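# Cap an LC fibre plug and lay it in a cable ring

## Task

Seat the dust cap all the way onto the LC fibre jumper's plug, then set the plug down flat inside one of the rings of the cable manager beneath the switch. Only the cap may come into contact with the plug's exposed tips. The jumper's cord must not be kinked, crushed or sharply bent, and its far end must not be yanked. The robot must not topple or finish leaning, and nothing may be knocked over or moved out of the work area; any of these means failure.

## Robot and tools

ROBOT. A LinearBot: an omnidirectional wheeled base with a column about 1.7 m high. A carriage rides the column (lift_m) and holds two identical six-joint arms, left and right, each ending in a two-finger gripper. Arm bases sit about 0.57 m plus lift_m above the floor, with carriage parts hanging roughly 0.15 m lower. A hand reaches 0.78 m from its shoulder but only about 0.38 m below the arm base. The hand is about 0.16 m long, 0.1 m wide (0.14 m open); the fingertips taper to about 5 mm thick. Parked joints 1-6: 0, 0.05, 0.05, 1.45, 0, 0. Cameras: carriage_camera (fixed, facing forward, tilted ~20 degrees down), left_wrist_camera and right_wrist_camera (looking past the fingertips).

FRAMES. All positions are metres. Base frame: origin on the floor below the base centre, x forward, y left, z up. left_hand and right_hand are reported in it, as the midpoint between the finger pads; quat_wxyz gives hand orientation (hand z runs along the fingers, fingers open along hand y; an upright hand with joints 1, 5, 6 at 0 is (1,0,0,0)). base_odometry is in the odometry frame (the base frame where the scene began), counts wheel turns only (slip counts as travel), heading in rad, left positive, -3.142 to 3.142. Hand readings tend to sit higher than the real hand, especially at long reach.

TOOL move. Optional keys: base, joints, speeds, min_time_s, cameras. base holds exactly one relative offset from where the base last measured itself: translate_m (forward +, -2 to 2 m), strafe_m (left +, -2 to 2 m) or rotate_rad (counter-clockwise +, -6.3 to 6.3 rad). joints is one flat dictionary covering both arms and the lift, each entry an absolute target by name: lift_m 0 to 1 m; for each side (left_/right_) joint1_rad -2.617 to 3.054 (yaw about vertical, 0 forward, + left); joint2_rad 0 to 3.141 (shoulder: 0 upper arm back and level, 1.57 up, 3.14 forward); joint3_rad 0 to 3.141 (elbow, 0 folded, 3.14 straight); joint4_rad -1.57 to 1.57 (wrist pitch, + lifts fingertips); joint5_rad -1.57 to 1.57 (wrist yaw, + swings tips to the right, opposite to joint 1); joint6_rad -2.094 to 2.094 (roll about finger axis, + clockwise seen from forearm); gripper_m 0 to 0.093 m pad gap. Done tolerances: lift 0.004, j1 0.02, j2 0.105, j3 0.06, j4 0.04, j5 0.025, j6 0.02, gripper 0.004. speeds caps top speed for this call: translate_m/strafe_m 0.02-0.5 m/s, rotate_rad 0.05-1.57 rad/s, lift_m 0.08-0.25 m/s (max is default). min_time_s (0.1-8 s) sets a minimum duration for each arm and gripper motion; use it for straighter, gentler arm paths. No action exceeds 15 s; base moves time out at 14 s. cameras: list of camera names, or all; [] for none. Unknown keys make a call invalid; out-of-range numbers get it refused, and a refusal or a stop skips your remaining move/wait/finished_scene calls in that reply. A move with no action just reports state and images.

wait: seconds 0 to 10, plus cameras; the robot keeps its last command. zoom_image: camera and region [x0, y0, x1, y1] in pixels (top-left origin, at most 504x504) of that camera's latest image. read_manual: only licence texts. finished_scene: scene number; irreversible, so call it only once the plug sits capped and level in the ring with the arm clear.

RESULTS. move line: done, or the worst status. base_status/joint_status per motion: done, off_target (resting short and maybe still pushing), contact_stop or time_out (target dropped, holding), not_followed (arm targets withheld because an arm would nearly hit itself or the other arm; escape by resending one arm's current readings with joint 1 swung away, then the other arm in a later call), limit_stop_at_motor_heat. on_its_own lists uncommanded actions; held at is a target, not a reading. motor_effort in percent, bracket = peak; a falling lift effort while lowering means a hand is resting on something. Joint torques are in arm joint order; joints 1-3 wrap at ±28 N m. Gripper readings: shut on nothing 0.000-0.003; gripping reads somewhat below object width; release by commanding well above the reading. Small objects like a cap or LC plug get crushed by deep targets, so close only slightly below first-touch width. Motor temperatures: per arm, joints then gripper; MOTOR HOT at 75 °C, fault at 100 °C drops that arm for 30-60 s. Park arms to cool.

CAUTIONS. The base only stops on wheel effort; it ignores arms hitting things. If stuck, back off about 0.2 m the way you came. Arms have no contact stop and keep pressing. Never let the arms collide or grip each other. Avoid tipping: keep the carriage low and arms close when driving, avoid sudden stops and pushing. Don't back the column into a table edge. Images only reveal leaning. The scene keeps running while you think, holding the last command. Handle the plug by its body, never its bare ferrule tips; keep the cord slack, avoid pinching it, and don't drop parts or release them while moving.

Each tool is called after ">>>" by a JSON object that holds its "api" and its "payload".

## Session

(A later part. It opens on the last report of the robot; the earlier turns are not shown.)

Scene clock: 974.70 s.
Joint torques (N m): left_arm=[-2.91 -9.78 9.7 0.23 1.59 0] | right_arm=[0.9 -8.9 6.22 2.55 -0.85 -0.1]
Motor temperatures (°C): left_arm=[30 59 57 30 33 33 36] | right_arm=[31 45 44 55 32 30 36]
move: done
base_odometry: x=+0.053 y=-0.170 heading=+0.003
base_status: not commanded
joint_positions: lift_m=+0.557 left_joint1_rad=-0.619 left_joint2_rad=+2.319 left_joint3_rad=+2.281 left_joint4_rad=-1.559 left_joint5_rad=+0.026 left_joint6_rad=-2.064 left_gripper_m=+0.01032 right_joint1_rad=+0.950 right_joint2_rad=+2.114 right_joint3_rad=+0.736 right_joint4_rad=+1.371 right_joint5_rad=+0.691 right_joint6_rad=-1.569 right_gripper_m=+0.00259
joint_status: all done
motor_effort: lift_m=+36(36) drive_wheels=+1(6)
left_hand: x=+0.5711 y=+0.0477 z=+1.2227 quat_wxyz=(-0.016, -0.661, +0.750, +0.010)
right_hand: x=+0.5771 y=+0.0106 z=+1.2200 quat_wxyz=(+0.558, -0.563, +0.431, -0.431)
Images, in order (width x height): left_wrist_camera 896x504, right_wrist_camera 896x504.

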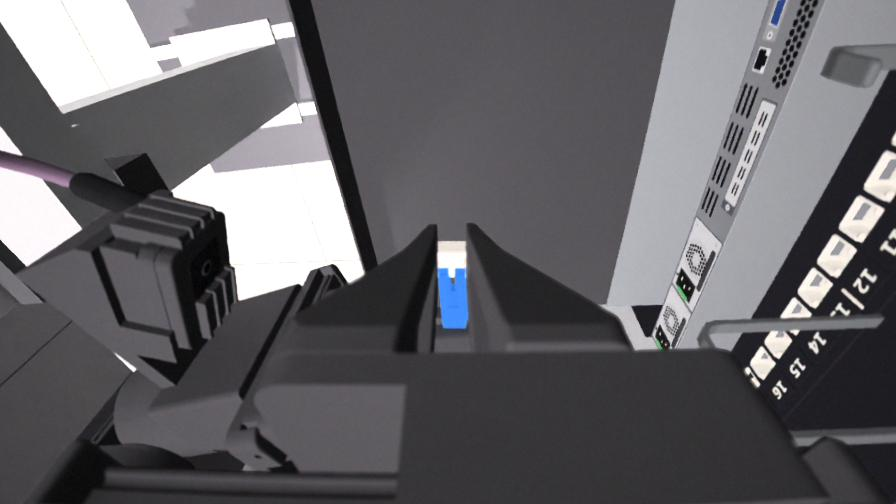

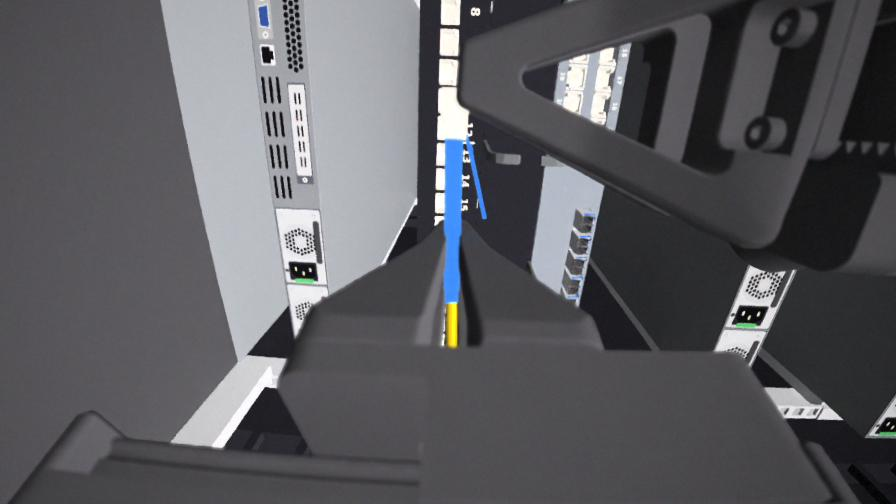

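>>> {"api": "move", "payload": {"joints": {"left_joint1_rad":-0.685,"left_joint5_rad":0.28,"right_joint5_rad":0.55,"right_joint1_rad":0.975}, "min_time_s": 3, "cameras": ["left_wrist_camera","right_wrist_camera"]}}

>>> {"api": "zoom_image", "payload": {"camera": "left_wrist_camera", "region": [418, 230, 488, 300]}}

>>> {"api": "zoom_image", "payload": {"camera": "right_wrist_camera", "region": [428, 80, 488, 150]}}

Scene clock: 986.57 s.
Joint torques (N m): left_arm=[-5.24 -9.78 9.72 0.3 2.21 0.04] | right_arm=[2.5 -8.88 6.23 2.56 -1.44 -0.1]
Motor temperatures (°C): left_arm=[30 59 57 30 34 33 36] | right_arm=[31 44 44 55 32 30 36]
move: off_target
base_odometry: x=+0.053 y=-0.170 heading=+0.003
base_status: not commanded
joint_positions: lift_m=+0.557 left_joint1_rad=-0.619 left_joint2_rad=+2.319 left_joint3_rad=+2.281 left_joint4_rad=-1.567 left_joint5_rad=+0.040 left_joint6_rad=-2.067 left_gripper_m=+0.01032 right_joint1_rad=+0.950 right_joint2_rad=+2.114 right_joint3_rad=+0.736 right_joint4_rad=+1.371 right_joint5_rad=+0.687 right_joint6_rad=-1.569 right_gripper_m=+0.00259
joint_status: left_joint1_rad off_target (ended at -0.619, target -0.685); left_joint5_rad off_target (ended at +0.040, target +0.280); right_joint1_rad off_target (ended at +0.950, target +0.975); right_joint5_rad off_target (ended at +0.687, target +0.550)
motor_effort: lift_m=+36(36) drive_wheels=+1(5)
left_hand: x=+0.5681 y=+0.0470 z=+1.2229 quat_wxyz=(-0.023, -0.662, +0.749, +0.013)
right_hand: x=+0.5769 y=+0.0113 z=+1.2200 quat_wxyz=(+0.559, -0.564, +0.430, -0.430)
Images, in order (width x height): left_wrist_camera 896x504, right_wrist_camera 896x504.

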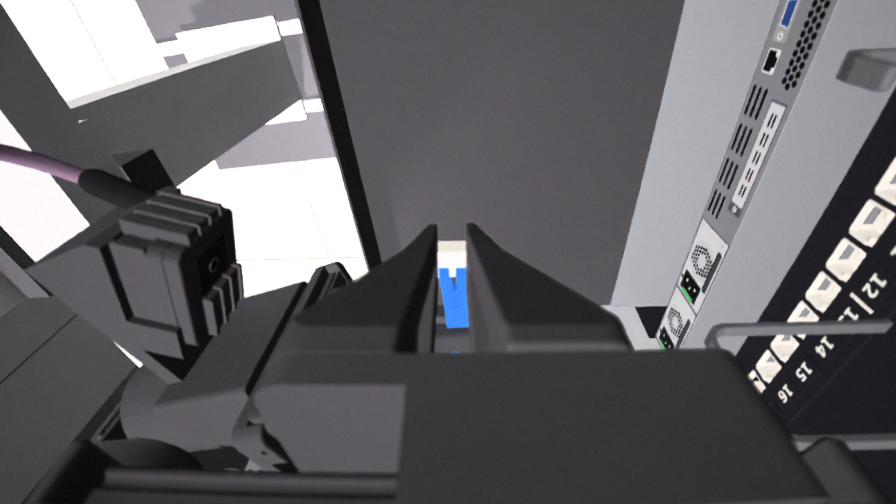

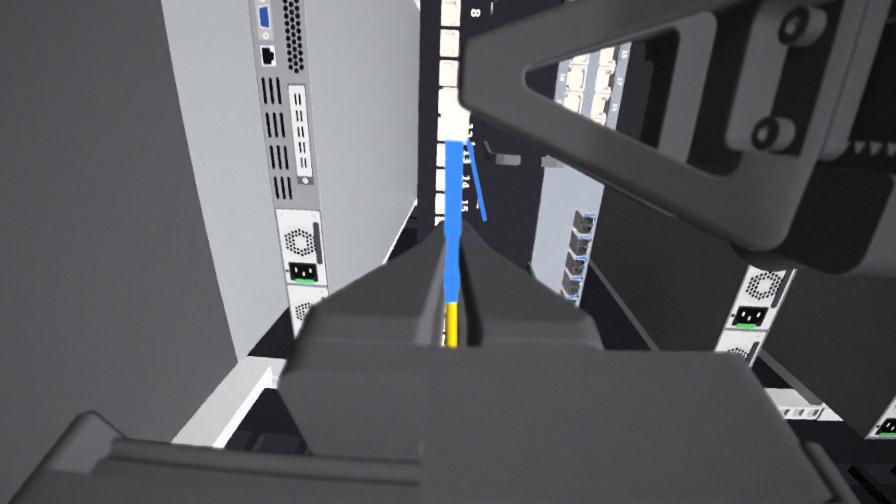

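Scaled by 7.200 from the camera's image (finer frame: 1280x720).

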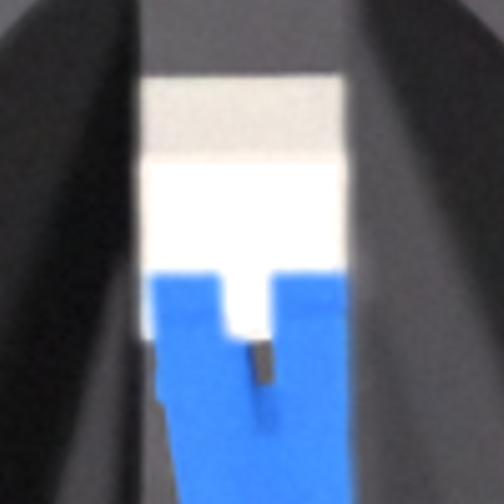

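Scaled by 7.200 from the camera's image (finer frame: 1280x720).

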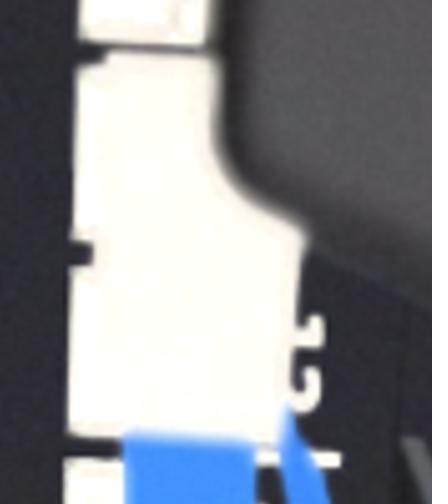

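>>> {"api": "move", "payload": {"joints": {"left_joint1_rad":-0.625,"left_joint5_rad":0.045,"right_joint5_rad":0.685,"right_joint1_rad":0.953}, "min_time_s": 3, "cameras": ["left_wrist_camera"]}}

>>> {"api": "zoom_image", "payload": {"camera": "left_wrist_camera", "region": [418, 230, 488, 300]}}

Scene clock: 994.17 s.
Joint torques (N m): left_arm=[-0.39 -9.8 9.7 0.19 0.31 0.04] | right_arm=[0.29 -8.85 6.23 2.56 -0.1 -0.1]
Motor temperatures (°C): left_arm=[30 60 57 30 35 33 36] | right_arm=[31 44 44 55 33 30 36]
move: off_target
base_odometry: x=+0.053 y=-0.170 heading=+0.003
base_status: not commanded
joint_positions: lift_m=+0.557 left_joint1_rad=-0.619 left_joint2_rad=+2.319 left_joint3_rad=+2.281 left_joint4_rad=-1.555 left_joint5_rad=+0.010 left_joint6_rad=-2.069 left_gripper_m=+0.01032 right_joint1_rad=+0.950 right_joint2_rad=+2.114 right_joint3_rad=+0.736 right_joint4_rad=+1.371 right_joint5_rad=+0.695 right_joint6_rad=-1.569 right_gripper_m=+0.00258
joint_status: left_joint5_rad off_target (ended at +0.010, target +0.045); the others done
motor_effort: lift_m=+36(36) drive_wheels=+0(5)
left_hand: x=+0.5734 y=+0.0494 z=+1.2227 quat_wxyz=(-0.008, -0.663, +0.749, +0.010)
right_hand: x=+0.5772 y=+0.0100 z=+1.2200 quat_wxyz=(+0.557, -0.562, +0.433, -0.432)
Images, in order (width x height): left_wrist_camera 896x504.

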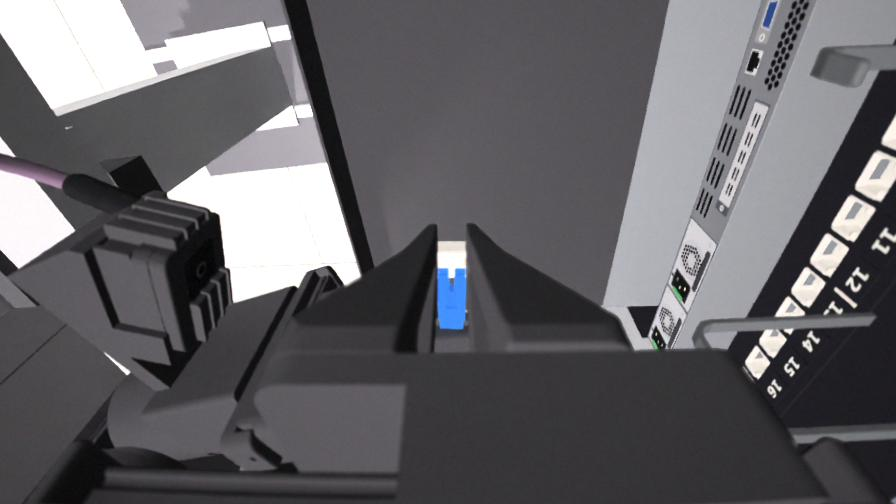

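Scaled by 7.200 from the camera's image (finer frame: 1280x720).

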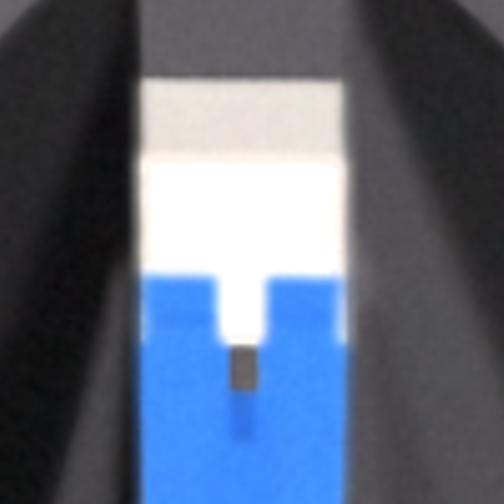

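Capped and straight. Open left gripper.

>>> {"api": "move", "payload": {"joints": {"left_gripper_m":0.013}, "min_time_s": 2, "cameras": []}}

>>> {"api": "move", "payload": {"joints": {"left_gripper_m":0.03}, "min_time_s": 2, "cameras": ["left_wrist_camera","right_wrist_camera"]}}

>>> {"api": "zoom_image", "payload": {"camera": "left_wrist_camera", "region": [398, 220, 508, 350]}}

Scene clock: 1000.90 s.
Joint torques (N m): left_arm=[-0.4 -9.78 9.69 0.19 0.31 0.05] | right_arm=[0.25 -8.88 6.22 2.56 -0.11 -0.1]
Motor temperatures (°C): left_arm=[30 60 57 30 33 33 36] | right_arm=[31 44 44 55 32 30 36]
move: done
base_odometry: x=+0.053 y=-0.170 heading=+0.003
base_status: not commanded
joint_positions: lift_m=+0.557 left_joint1_rad=-0.619 left_joint2_rad=+2.319 left_joint3_rad=+2.281 left_joint4_rad=-1.554 left_joint5_rad=+0.010 left_joint6_rad=-2.069 left_gripper_m=+0.01306 right_joint1_rad=+0.950 right_joint2_rad=+2.114 right_joint3_rad=+0.736 right_joint4_rad=+1.371 right_joint5_rad=+0.696 right_joint6_rad=-1.569 right_gripper_m=+0.00258
joint_status: all done
motor_effort: lift_m=+36(36) drive_wheels=-2(5)
left_hand: x=+0.5737 y=+0.0492 z=+1.2227 quat_wxyz=(-0.007, -0.663, +0.749, +0.009)
right_hand: x=+0.5773 y=+0.0098 z=+1.2200 quat_wxyz=(+0.557, -0.562, +0.433, -0.432)

Scene clock: 1003.20 s.
Joint torques (N m): left_arm=[-0.4 -9.8 9.7 0.14 0.11 0.04] | right_arm=[0.28 -8.88 6.23 2.56 -0.1 -0.1]
Motor temperatures (°C): left_arm=[30 60 57 30 33 33 36] | right_arm=[31 44 44 55 32 30 36]
move: done
base_odometry: x=+0.053 y=-0.170 heading=+0.003
base_status: not commanded
joint_positions: lift_m=+0.557 left_joint1_rad=-0.619 left_joint2_rad=+2.319 left_joint3_rad=+2.281 left_joint4_rad=-1.549 left_joint5_rad=+0.032 left_joint6_rad=-2.069 left_gripper_m=+0.02987 right_joint1_rad=+0.950 right_joint2_rad=+2.114 right_joint3_rad=+0.736 right_joint4_rad=+1.371 right_joint5_rad=+0.695 right_joint6_rad=-1.569 right_gripper_m=+0.00258
joint_status: all done
motor_effort: lift_m=+36(36) drive_wheels=+1(5)
left_hand: x=+0.5726 y=+0.0454 z=+1.2227 quat_wxyz=(-0.018, -0.663, +0.748, +0.004)
right_hand: x=+0.5772 y=+0.0100 z=+1.2200 quat_wxyz=(+0.557, -0.562, +0.433, -0.432)
Images, in order (width x height): left_wrist_camera 896x504, right_wrist_camera 896x504.

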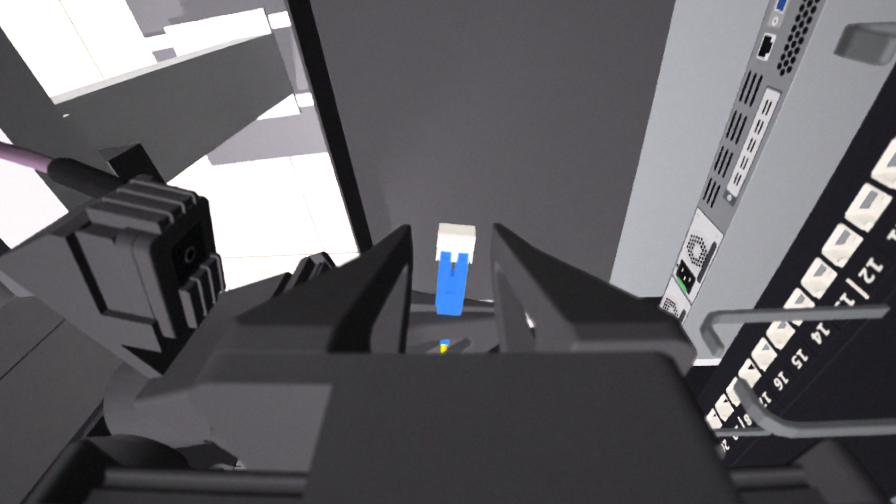

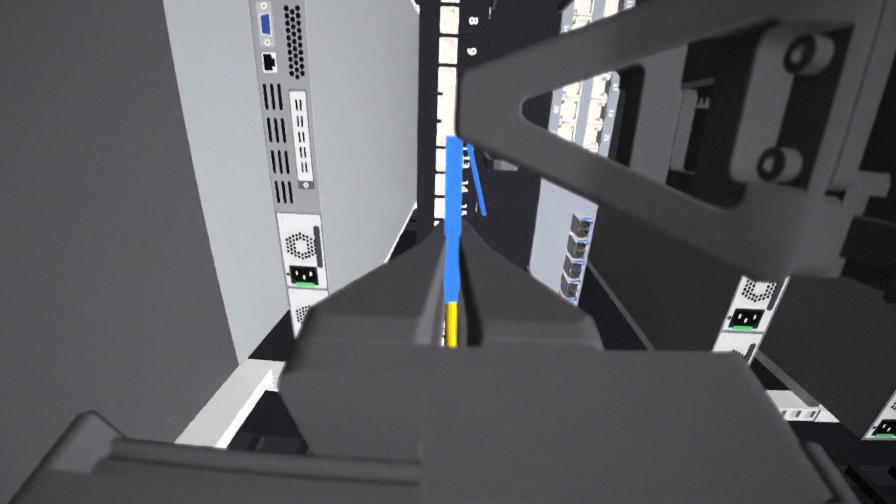

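Scaled by 3.877 from the camera's image (finer frame: 1280x720).

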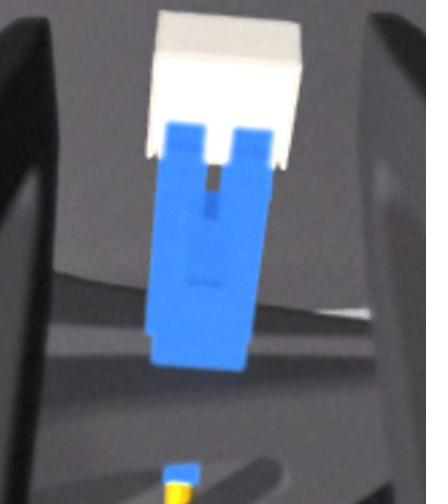

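>>> {"api": "move", "payload": {"joints": {"left_joint2_rad":2.18}, "min_time_s": 3, "cameras": ["left_wrist_camera","right_wrist_camera"]}}

Scene clock: 1018.70 s.
Joint torques (N m): left_arm=[-0.4 -14.23 9.74 0.35 0.11 0.06] | right_arm=[0.27 -8.85 6.23 2.55 -0.1 -0.1]
Motor temperatures (°C): left_arm=[30 61 57 30 32 33 35] | right_arm=[31 44 44 55 32 30 36]
move: done
base_odometry: x=+0.053 y=-0.170 heading=+0.003
base_status: not commanded
joint_positions: lift_m=+0.557 left_joint1_rad=-0.619 left_joint2_rad=+2.225 left_joint3_rad=+2.281 left_joint4_rad=-1.549 left_joint5_rad=+0.033 left_joint6_rad=-2.069 left_gripper_m=+0.02987 right_joint1_rad=+0.950 right_joint2_rad=+2.114 right_joint3_rad=+0.736 right_joint4_rad=+1.371 right_joint5_rad=+0.695 right_joint6_rad=-1.569 right_gripper_m=+0.00258
joint_status: all done
motor_effort: lift_m=+36(36) drive_wheels=+1(4)
left_hand: x=+0.5711 y=+0.0462 z=+1.2623 quat_wxyz=(-0.007, -0.662, +0.748, -0.042)
right_hand: x=+0.5772 y=+0.0100 z=+1.2201 quat_wxyz=(+0.557, -0.562, +0.433, -0.432)
Images, in order (width x height): left_wrist_camera 896x504, right_wrist_camera 896x504.

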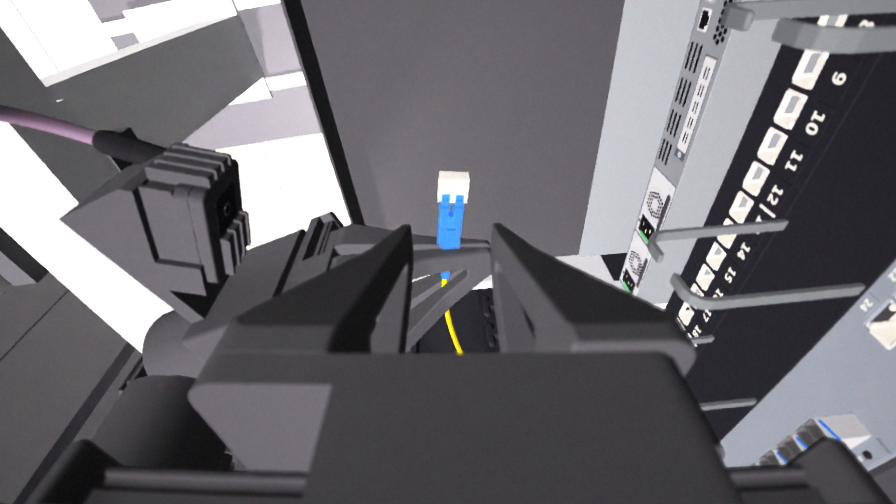

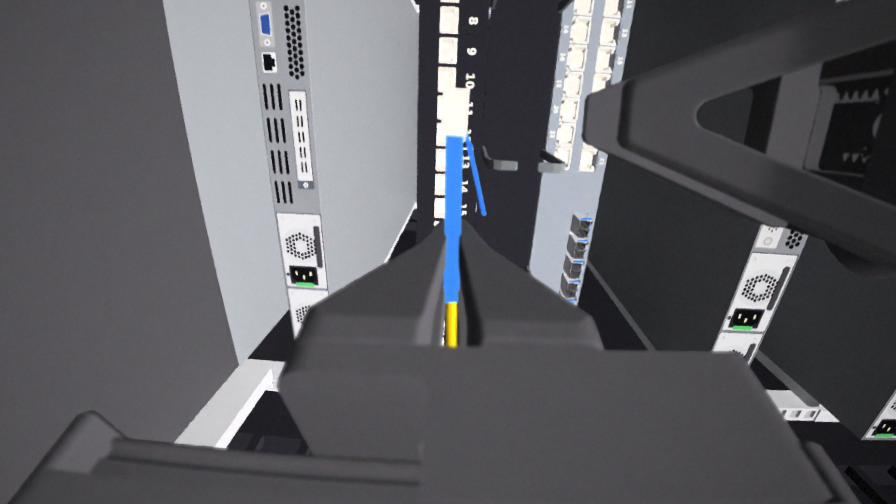

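>>> {"api": "move", "payload": {"joints": {"left_joint1_rad":0.1,"left_joint2_rad":1.9,"left_joint5_rad":0,"left_joint6_rad":-1.0}, "min_time_s": 4, "cameras": ["carriage_camera"]}}

>>> {"api": "move", "payload": {"joints": {"left_joint1_rad":0.3,"left_joint2_rad":1.2,"left_joint3_rad":0.8,"left_joint4_rad":0.5,"left_joint6_rad":0}, "min_time_s": 4, "cameras": []}}

>>> {"api": "move", "payload": {"joints": {"left_joint1_rad":0,"left_joint2_rad":0.05,"left_joint3_rad":0.05,"left_joint4_rad":1.45}, "min_time_s": 4}}

>>> {"api": "zoom_image", "payload": {"camera": "right_wrist_camera", "region": [398, 50, 518, 200]}}

Scene clock: 1030.03 s.
Joint torques (N m): left_arm=[7.98 -11.82 9.44 1.36 -0.68 -0.1] | right_arm=[0.27 -8.9 5.96 2.54 -0.09 -0.1]
Motor temperatures (°C): left_arm=[30 65 57 30 32 33 35] | right_arm=[31 44 44 55 32 30 36]
move: off_target
base_odometry: x=+0.053 y=-0.170 heading=+0.003
base_status: not commanded
joint_positions: lift_m=+0.557 left_joint1_rad=+0.002 left_joint2_rad=+1.944 left_joint3_rad=+2.282 left_joint4_rad=-1.584 left_joint5_rad=+0.078 left_joint6_rad=-0.986 left_gripper_m=+0.02987 right_joint1_rad=+0.950 right_joint2_rad=+2.114 right_joint3_rad=+0.740 right_joint4_rad=+1.371 right_joint5_rad=+0.694 right_joint6_rad=-1.570 right_gripper_m=+0.00258
joint_status: left_joint1_rad off_target (ended at +0.002, target +0.100); left_joint5_rad off_target (ended at +0.078, target +0.000); the others done
motor_effort: lift_m=+36(36) drive_wheels=-1(4)
left_hand: x=+0.6210 y=+0.2942 z=+1.3755 quat_wxyz=(+0.124, -0.462, +0.871, -0.110)
right_hand: x=+0.5777 y=+0.0107 z=+1.2212 quat_wxyz=(+0.559, -0.561, +0.432, -0.432)
Images, in order (width x height): carriage_camera 896x504.

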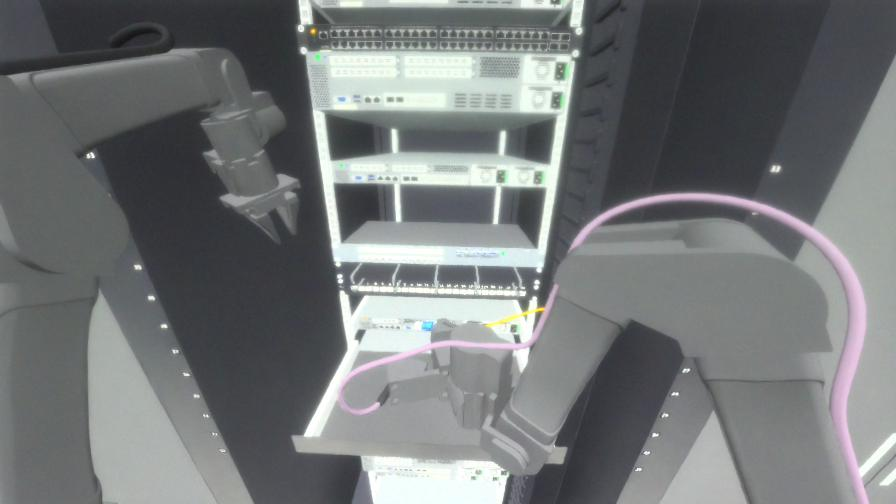

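Scene clock: 1034.60 s.
Joint torques (N m): left_arm=[11.07 -9.13 3.64 1.86 -1.29 0.04] | right_arm=[0.28 -8.94 5.76 2.54 -0.08 -0.1]
Motor temperatures (°C): left_arm=[32 64 56 31 32 33 35] | right_arm=[31 44 44 55 32 30 36]
move: off_target
base_odometry: x=+0.053 y=-0.170 heading=+0.003
base_status: not commanded
joint_positions: lift_m=+0.557 left_joint1_rad=+0.163 left_joint2_rad=+1.259 left_joint3_rad=+0.854 left_joint4_rad=+0.518 left_joint5_rad=+0.146 left_joint6_rad=-0.002 left_gripper_m=+0.02988 right_joint1_rad=+0.950 right_joint2_rad=+2.114 right_joint3_rad=+0.742 right_joint4_rad=+1.372 right_joint5_rad=+0.693 right_joint6_rad=-1.570 right_gripper_m=+0.00258
joint_status: left_joint1_rad off_target (ended at +0.164, target +0.300); the others done
motor_effort: lift_m=+36(36) drive_wheels=+5(12)
left_hand: x=+0.6439 y=+0.3523 z=+1.4619 quat_wxyz=(+0.746, -0.001, +0.666, +0.012)
right_hand: x=+0.5779 y=+0.0113 z=+1.2220 quat_wxyz=(+0.560, -0.560, +0.432, -0.432)

Scene clock: 1038.90 s.
Joint torques (N m): left_arm=[-0.62 2.81 5.04 -0.14 -0.01 0.11] | right_arm=[0.14 -9.92 5.23 2.46 0.02 -0.09]
Motor temperatures (°C): left_arm=[32 63 55 32 32 33 35] | right_arm=[31 44 44 55 32 30 36]
move: done
base_odometry: x=+0.053 y=-0.170 heading=+0.003
base_status: not commanded
joint_positions: lift_m=+0.557 left_joint1_rad=+0.009 left_joint2_rad=+0.058 left_joint3_rad=+0.064 left_joint4_rad=+1.437 left_joint5_rad=+0.008 left_joint6_rad=-0.010 left_gripper_m=+0.02989 right_joint1_rad=+0.952 right_joint2_rad=+2.124 right_joint3_rad=+0.748 right_joint4_rad=+1.379 right_joint5_rad=+0.685 right_joint6_rad=-1.570 right_gripper_m=+0.00258
joint_status: all done
on_its_own: left_joint5_rad moved -0.137 to your old target +0.000
motor_effort: lift_m=+35(38) drive_wheels=-13(57)
left_hand: x=+0.2479 y=+0.3058 z=+1.5451 quat_wxyz=(+0.998, +0.004, +0.064, -0.001)
right_hand: x=+0.5777 y=+0.0144 z=+1.2207 quat_wxyz=(+0.563, -0.561, +0.429, -0.429)
pictures: carriage_camera, left_wrist_camera, right_wrist_camera
Images, in order (width x height): carriage_camera 896x504, left_wrist_camera 896x504, right_wrist_camera 896x504.

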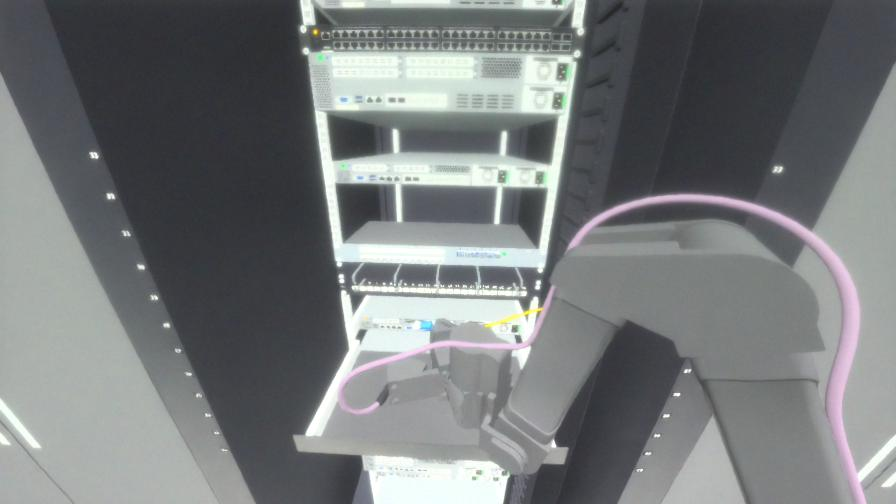

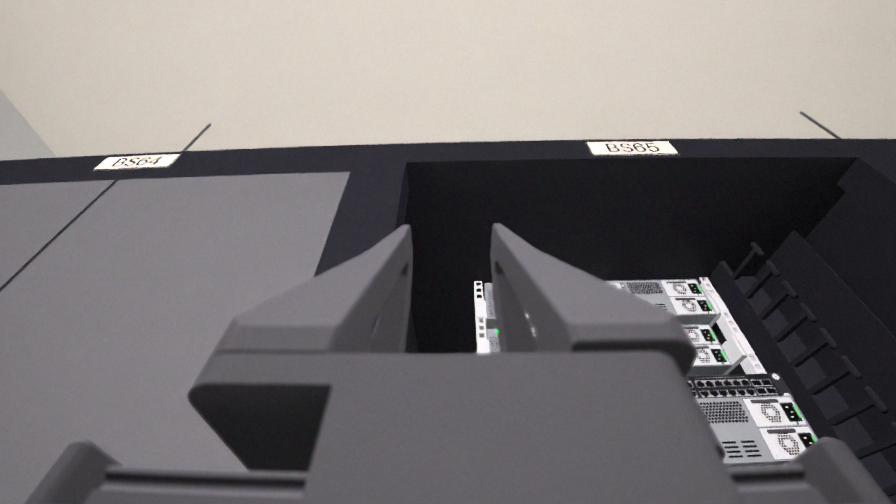

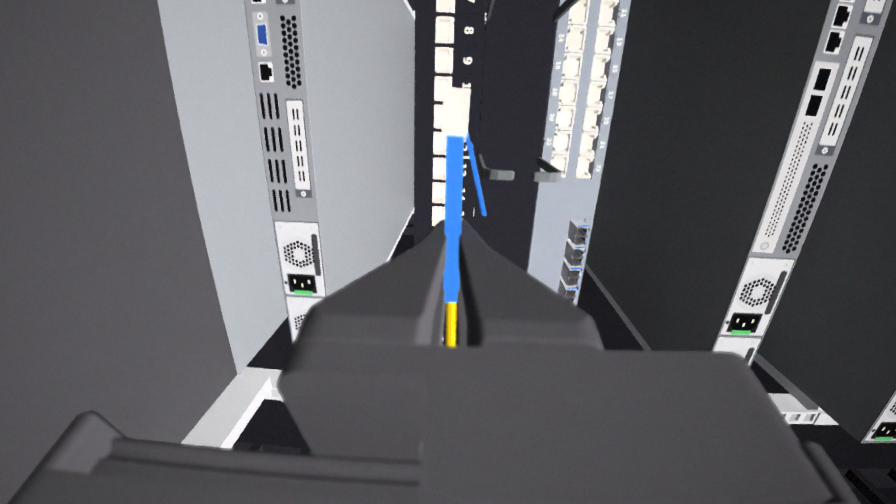

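Scaled by 3.360 from the camera's image (finer frame: 1280x720).

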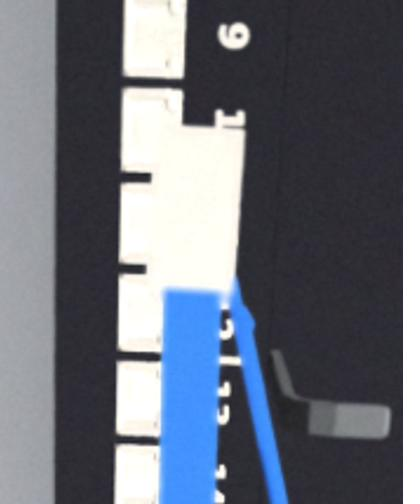

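>>> {"api": "move", "payload": {"joints": {"right_joint1_rad":0.87,"right_joint2_rad":1.962,"right_joint3_rad":0.682,"right_joint4_rad":1.292,"right_joint5_rad":0.48,"right_joint6_rad":-1.577}, "min_time_s": 4, "cameras": ["carriage_camera","right_wrist_camera"]}}

>>> {"api": "zoom_image", "payload": {"camera": "right_wrist_camera", "region": [348, 52, 648, 352]}}

Scene clock: 1056.10 s.
Joint torques (N m): left_arm=[-0.58 2.82 5.05 -0.17 -0.02 0.11] | right_arm=[-0.62 -11.78 3.93 2.45 -0.11 -0.09]
Motor temperatures (°C): left_arm=[31 57 54 31 31 33 35] | right_arm=[31 46 43 54 32 30 36]
move: done
base_odometry: x=+0.053 y=-0.170 heading=+0.003
base_status: not commanded
joint_positions: lift_m=+0.557 left_joint1_rad=+0.009 left_joint2_rad=+0.058 left_joint3_rad=+0.064 left_joint4_rad=+1.440 left_joint5_rad=+0.008 left_joint6_rad=-0.010 left_gripper_m=+0.02989 right_joint1_rad=+0.876 right_joint2_rad=+1.987 right_joint3_rad=+0.693 right_joint4_rad=+1.307 right_joint5_rad=+0.490 right_joint6_rad=-1.570 right_gripper_m=+0.00258
joint_status: all done
motor_effort: lift_m=+35(35) drive_wheels=-14(20)
left_hand: x=+0.2472 y=+0.3058 z=+1.5452 quat_wxyz=(+0.998, +0.004, +0.063, -0.001)
right_hand: x=+0.5829 y=+0.0076 z=+1.2497 quat_wxyz=(+0.591, -0.582, +0.395, -0.395)
Images, in order (width x height): carriage_camera 896x504, right_wrist_camera 896x504.

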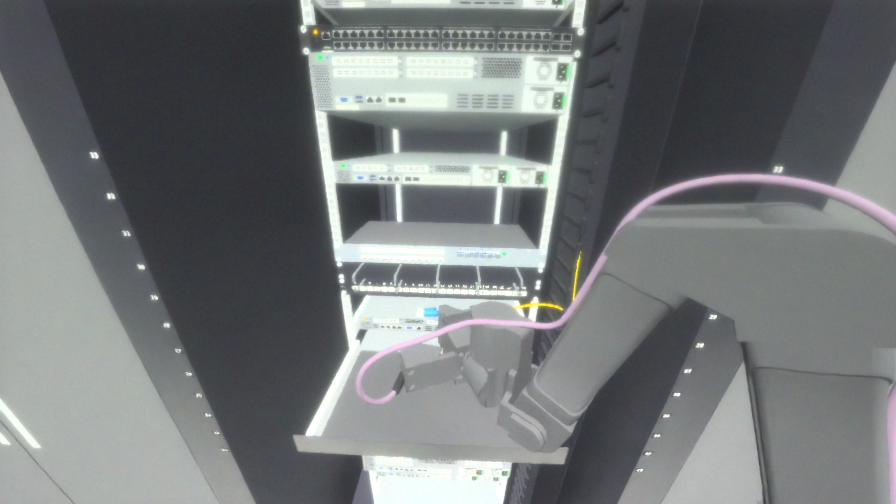

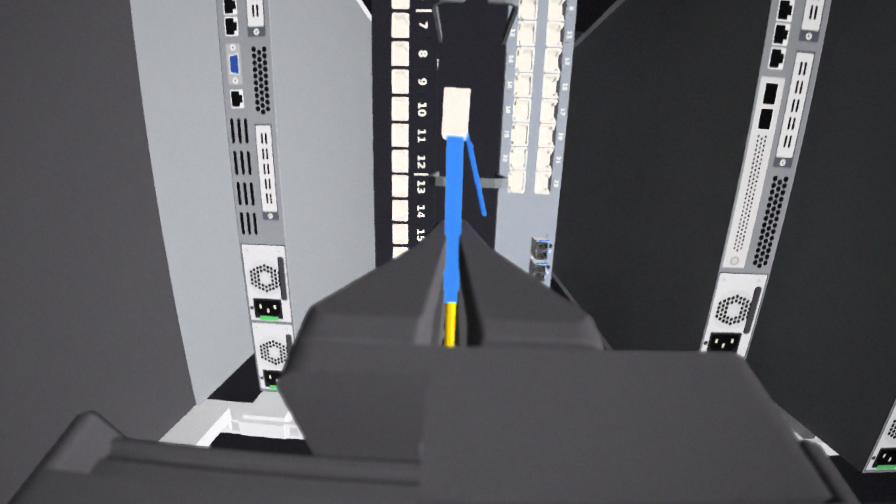

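Scaled by 1.680 from the camera's image (finer frame: 1280x720).

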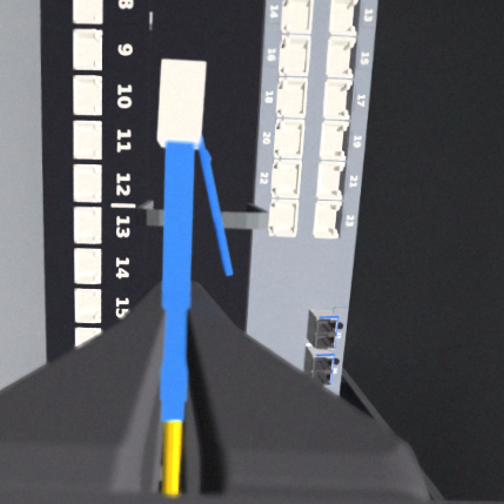

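>>> {"api": "move", "payload": {"base": {"translate_m":0.055}, "speeds": {"translate_m":0.05}, "cameras": []}}

>>> {"api": "move", "payload": {"base": {"strafe_m":-0.004}, "joints": {"lift_m":0.561}, "speeds": {"strafe_m":0.03}, "cameras": ["carriage_camera","right_wrist_camera"]}}

>>> {"api": "zoom_image", "payload": {"camera": "right_wrist_camera", "region": [348, 52, 648, 352]}}

Scene clock: 1063.40 s.
Joint torques (N m): left_arm=[-0.64 2.82 5.05 -0.22 -0.02 0.11] | right_arm=[-0.35 -11.66 3.99 2.47 -0.1 -0.1]
Motor temperatures (°C): left_arm=[30 55 53 31 31 33 35] | right_arm=[31 46 43 55 32 30 36]
move: done
base_odometry: x=+0.108 y=-0.170 heading=+0.003
base_status: done
joint_positions: lift_m=+0.557 left_joint1_rad=+0.009 left_joint2_rad=+0.058 left_joint3_rad=+0.064 left_joint4_rad=+1.443 left_joint5_rad=+0.008 left_joint6_rad=-0.010 left_gripper_m=+0.02989 right_joint1_rad=+0.872 right_joint2_rad=+1.985 right_joint3_rad=+0.693 right_joint4_rad=+1.304 right_joint5_rad=+0.489 right_joint6_rad=-1.570 right_gripper_m=+0.00258
joint_status: not commanded
motor_effort: lift_m=+35(35) drive_wheels=+1(7)
left_hand: x=+0.2463 y=+0.3058 z=+1.5453 quat_wxyz=(+0.998, +0.004, +0.061, -0.001)
right_hand: x=+0.5838 y=+0.0065 z=+1.2495 quat_wxyz=(+0.590, -0.582, +0.395, -0.396)

Scene clock: 1064.17 s.
Joint torques (N m): left_arm=[-0.4 2.99 5.26 -0.23 0.01 0.11] | right_arm=[0.01 -11.26 4.08 2.52 -0.07 -0.09]
move: done
base_odometry: x=+0.108 y=-0.173 heading=+0.003
base_status: done
joint_positions: lift_m=+0.561 left_joint1_rad=+0.006 left_joint2_rad=+0.056 left_joint3_rad=+0.061 left_joint4_rad=+1.444 left_joint5_rad=+0.007 left_joint6_rad=-0.010 left_gripper_m=+0.02989 right_joint1_rad=+0.870 right_joint2_rad=+1.982 right_joint3_rad=+0.691 right_joint4_rad=+1.300 right_joint5_rad=+0.487 right_joint6_rad=-1.570 right_gripper_m=+0.00258
joint_status: all done
motor_effort: lift_m=+36(42) drive_wheels=-2(5)
left_hand: x=+0.2462 y=+0.3060 z=+1.5486 quat_wxyz=(+0.998, +0.003, +0.061, -0.002)
right_hand: x=+0.5841 y=+0.0055 z=+1.2537 quat_wxyz=(+0.589, -0.583, +0.396, -0.396)
Images, in order (width x height): carriage_camera 896x504, right_wrist_camera 896x504.

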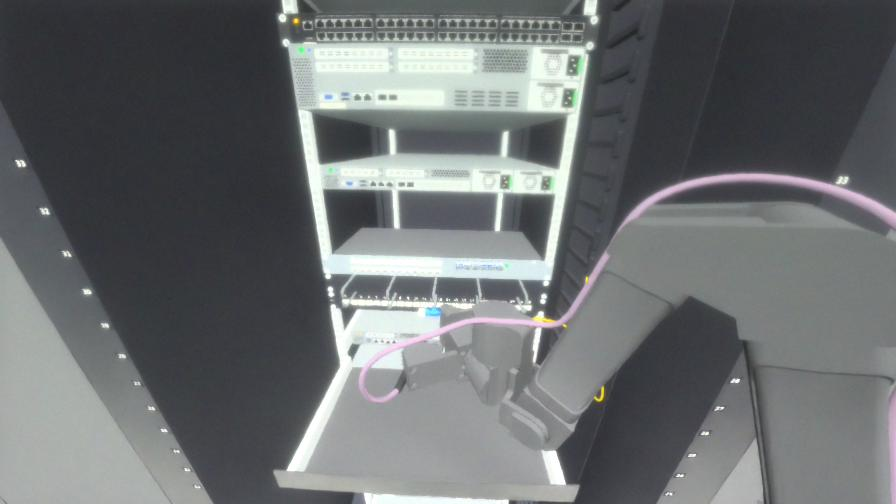

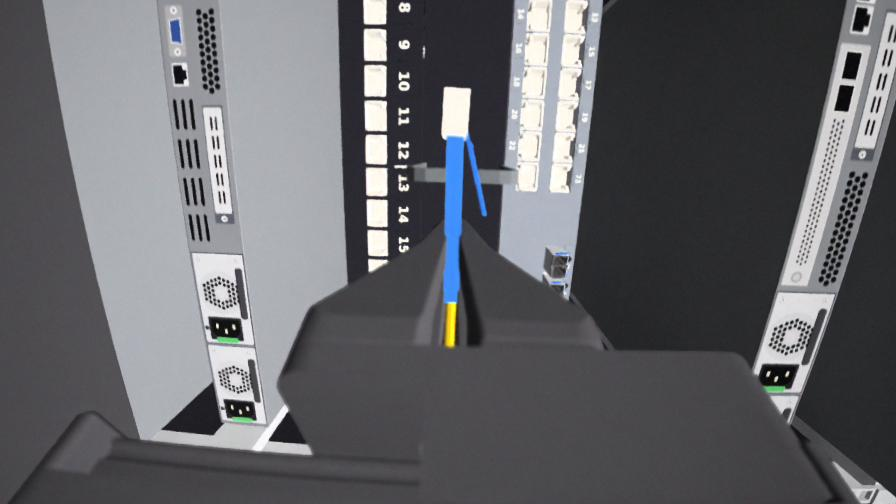

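Scaled by 1.680 from the camera's image (finer frame: 1280x720).

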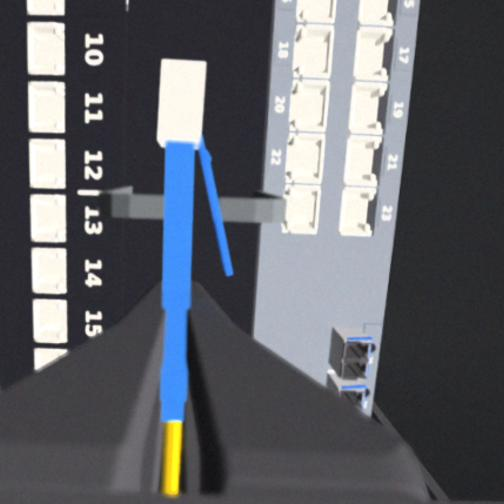

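>>> {"api": "move", "payload": {"base": {"translate_m":0.018}, "speeds": {"translate_m":0.04}, "cameras": ["right_wrist_camera"]}}

>>> {"api": "zoom_image", "payload": {"camera": "right_wrist_camera", "region": [348, 52, 648, 352]}}

Scene clock: 1070.17 s.
Joint torques (N m): left_arm=[-0.39 3 5.27 -0.24 0.01 0.11] | right_arm=[-0.16 -11.25 4.16 2.52 -0.07 -0.09]
move: done
base_odometry: x=+0.126 y=-0.173 heading=+0.003
base_status: done
joint_positions: lift_m=+0.561 left_joint1_rad=+0.006 left_joint2_rad=+0.056 left_joint3_rad=+0.061 left_joint4_rad=+1.446 left_joint5_rad=+0.006 left_joint6_rad=-0.010 left_gripper_m=+0.02989 right_joint1_rad=+0.871 right_joint2_rad=+1.982 right_joint3_rad=+0.691 right_joint4_rad=+1.300 right_joint5_rad=+0.486 right_joint6_rad=-1.570 right_gripper_m=+0.00258
joint_status: not commanded
motor_effort: lift_m=+36(36) drive_wheels=-1(7)
left_hand: x=+0.2456 y=+0.3061 z=+1.5487 quat_wxyz=(+0.998, +0.003, +0.060, -0.002)
right_hand: x=+0.5837 y=+0.0061 z=+1.2537 quat_wxyz=(+0.590, -0.583, +0.395, -0.395)
Images, in order (width x height): right_wrist_camera 896x504.

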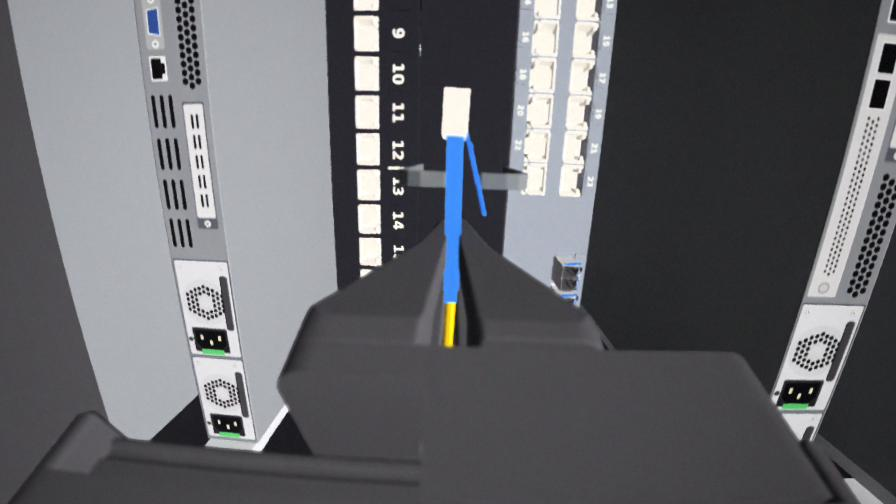

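Scaled by 1.680 from the camera's image (finer frame: 1280x720).

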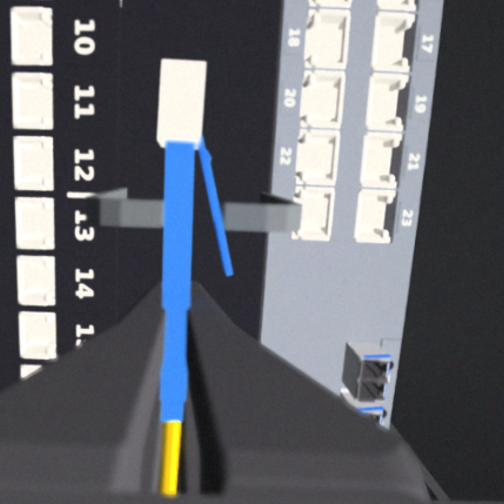

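>>> {"api": "move", "payload": {"base": {"translate_m":0.014}, "speeds": {"translate_m":0.03}, "cameras": ["right_wrist_camera"]}}

>>> {"api": "zoom_image", "payload": {"camera": "right_wrist_camera", "region": [348, 52, 648, 352]}}

Scene clock: 1081.80 s.
Joint torques (N m): left_arm=[-0.4 2.99 5.33 -0.27 0 0.11] | right_arm=[-0.29 -11.25 4.15 2.52 -0.04 -0.09]
move: done
base_odometry: x=+0.139 y=-0.173 heading=+0.003
base_status: done
joint_positions: lift_m=+0.561 left_joint1_rad=+0.006 left_joint2_rad=+0.056 left_joint3_rad=+0.061 left_joint4_rad=+1.448 left_joint5_rad=+0.006 left_joint6_rad=-0.010 left_gripper_m=+0.02989 right_joint1_rad=+0.872 right_joint2_rad=+1.982 right_joint3_rad=+0.691 right_joint4_rad=+1.300 right_joint5_rad=+0.486 right_joint6_rad=-1.570 right_gripper_m=+0.00258
joint_status: not commanded
motor_effort: lift_m=+36(36) drive_wheels=-2(6)
left_hand: x=+0.2452 y=+0.3061 z=+1.5487 quat_wxyz=(+0.998, +0.003, +0.059, -0.002)
right_hand: x=+0.5835 y=+0.0064 z=+1.2537 quat_wxyz=(+0.590, -0.583, +0.395, -0.395)
Images, in order (width x height): right_wrist_camera 896x504.

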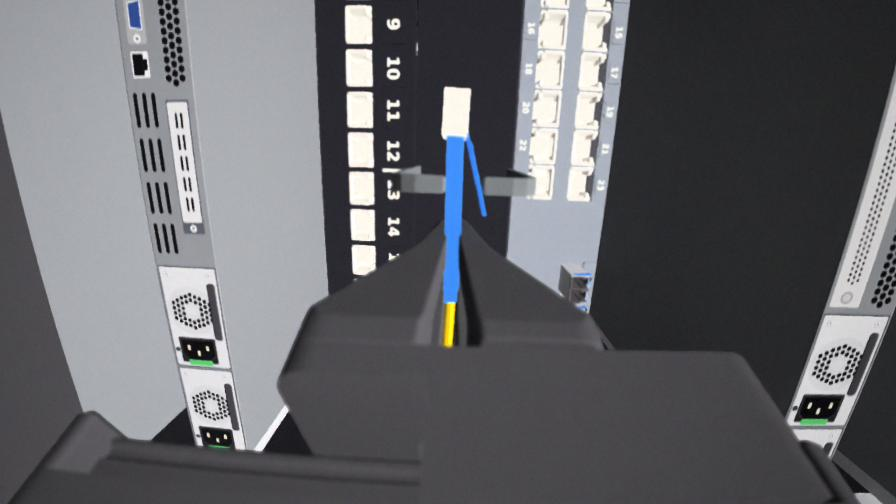

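Scaled by 1.680 from the camera's image (finer frame: 1280x720).

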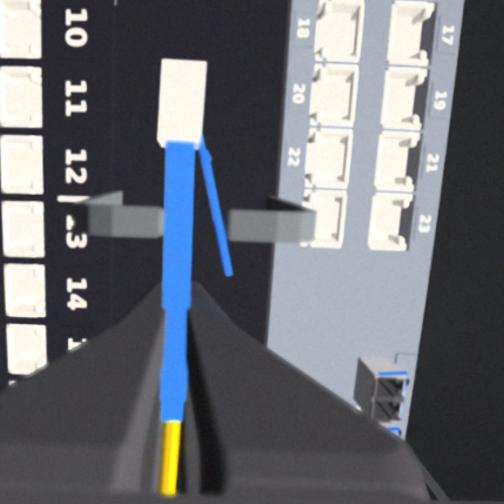

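>>> {"api": "move", "payload": {"base": {"translate_m":0.014}, "speeds": {"translate_m":0.03}, "cameras": ["right_wrist_camera","carriage_camera"]}}

>>> {"api": "zoom_image", "payload": {"camera": "right_wrist_camera", "region": [348, 52, 648, 352]}}

Scene clock: 1086.20 s.
Joint torques (N m): left_arm=[-0.39 2.97 5.3 -0.29 0 0.11] | right_arm=[-0.2 -11.29 4.16 2.52 -0.05 -0.09]
Motor temperatures (°C): left_arm=[30 50 51 30 31 33 34] | right_arm=[31 48 42 53 32 30 36]
move: done
base_odometry: x=+0.153 y=-0.174 heading=+0.003
base_status: done
joint_positions: lift_m=+0.561 left_joint1_rad=+0.006 left_joint2_rad=+0.056 left_joint3_rad=+0.061 left_joint4_rad=+1.449 left_joint5_rad=+0.006 left_joint6_rad=-0.010 left_gripper_m=+0.02989 right_joint1_rad=+0.872 right_joint2_rad=+1.982 right_joint3_rad=+0.691 right_joint4_rad=+1.300 right_joint5_rad=+0.485 right_joint6_rad=-1.570 right_gripper_m=+0.00258
joint_status: not commanded
motor_effort: lift_m=+36(36) drive_wheels=-2(8)
left_hand: x=+0.2450 y=+0.3061 z=+1.5488 quat_wxyz=(+0.998, +0.003, +0.058, -0.002)
right_hand: x=+0.5834 y=+0.0065 z=+1.2537 quat_wxyz=(+0.590, -0.583, +0.394, -0.395)
pictures: carriage_camera, right_wrist_camera
Images, in order (width x height): carriage_camera 896x504, right_wrist_camera 896x504.

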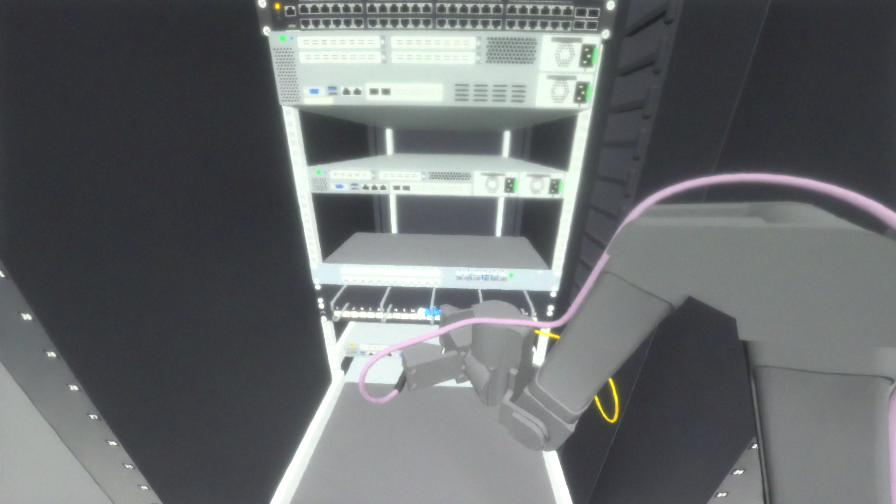

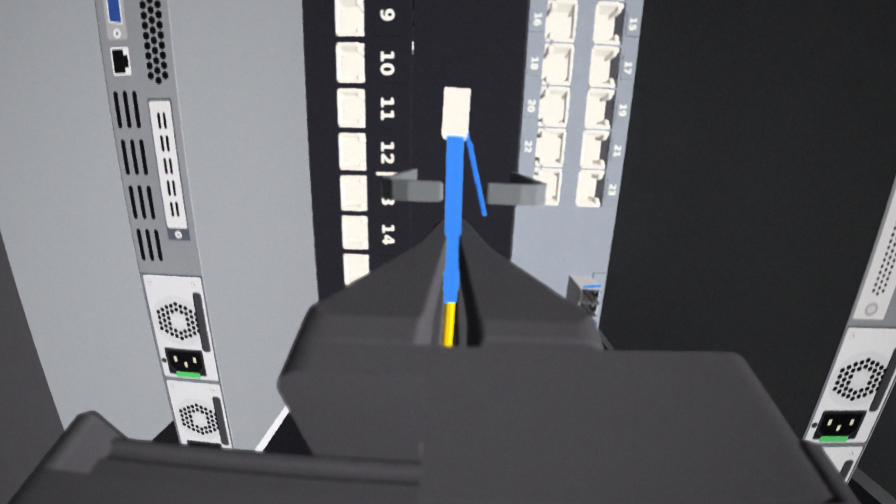

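Scaled by 1.680 from the camera's image (finer frame: 1280x720).

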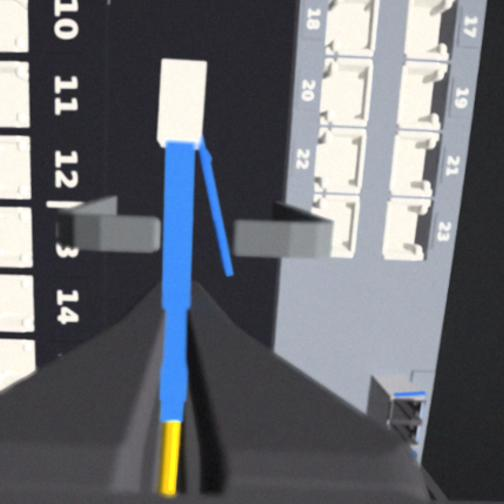

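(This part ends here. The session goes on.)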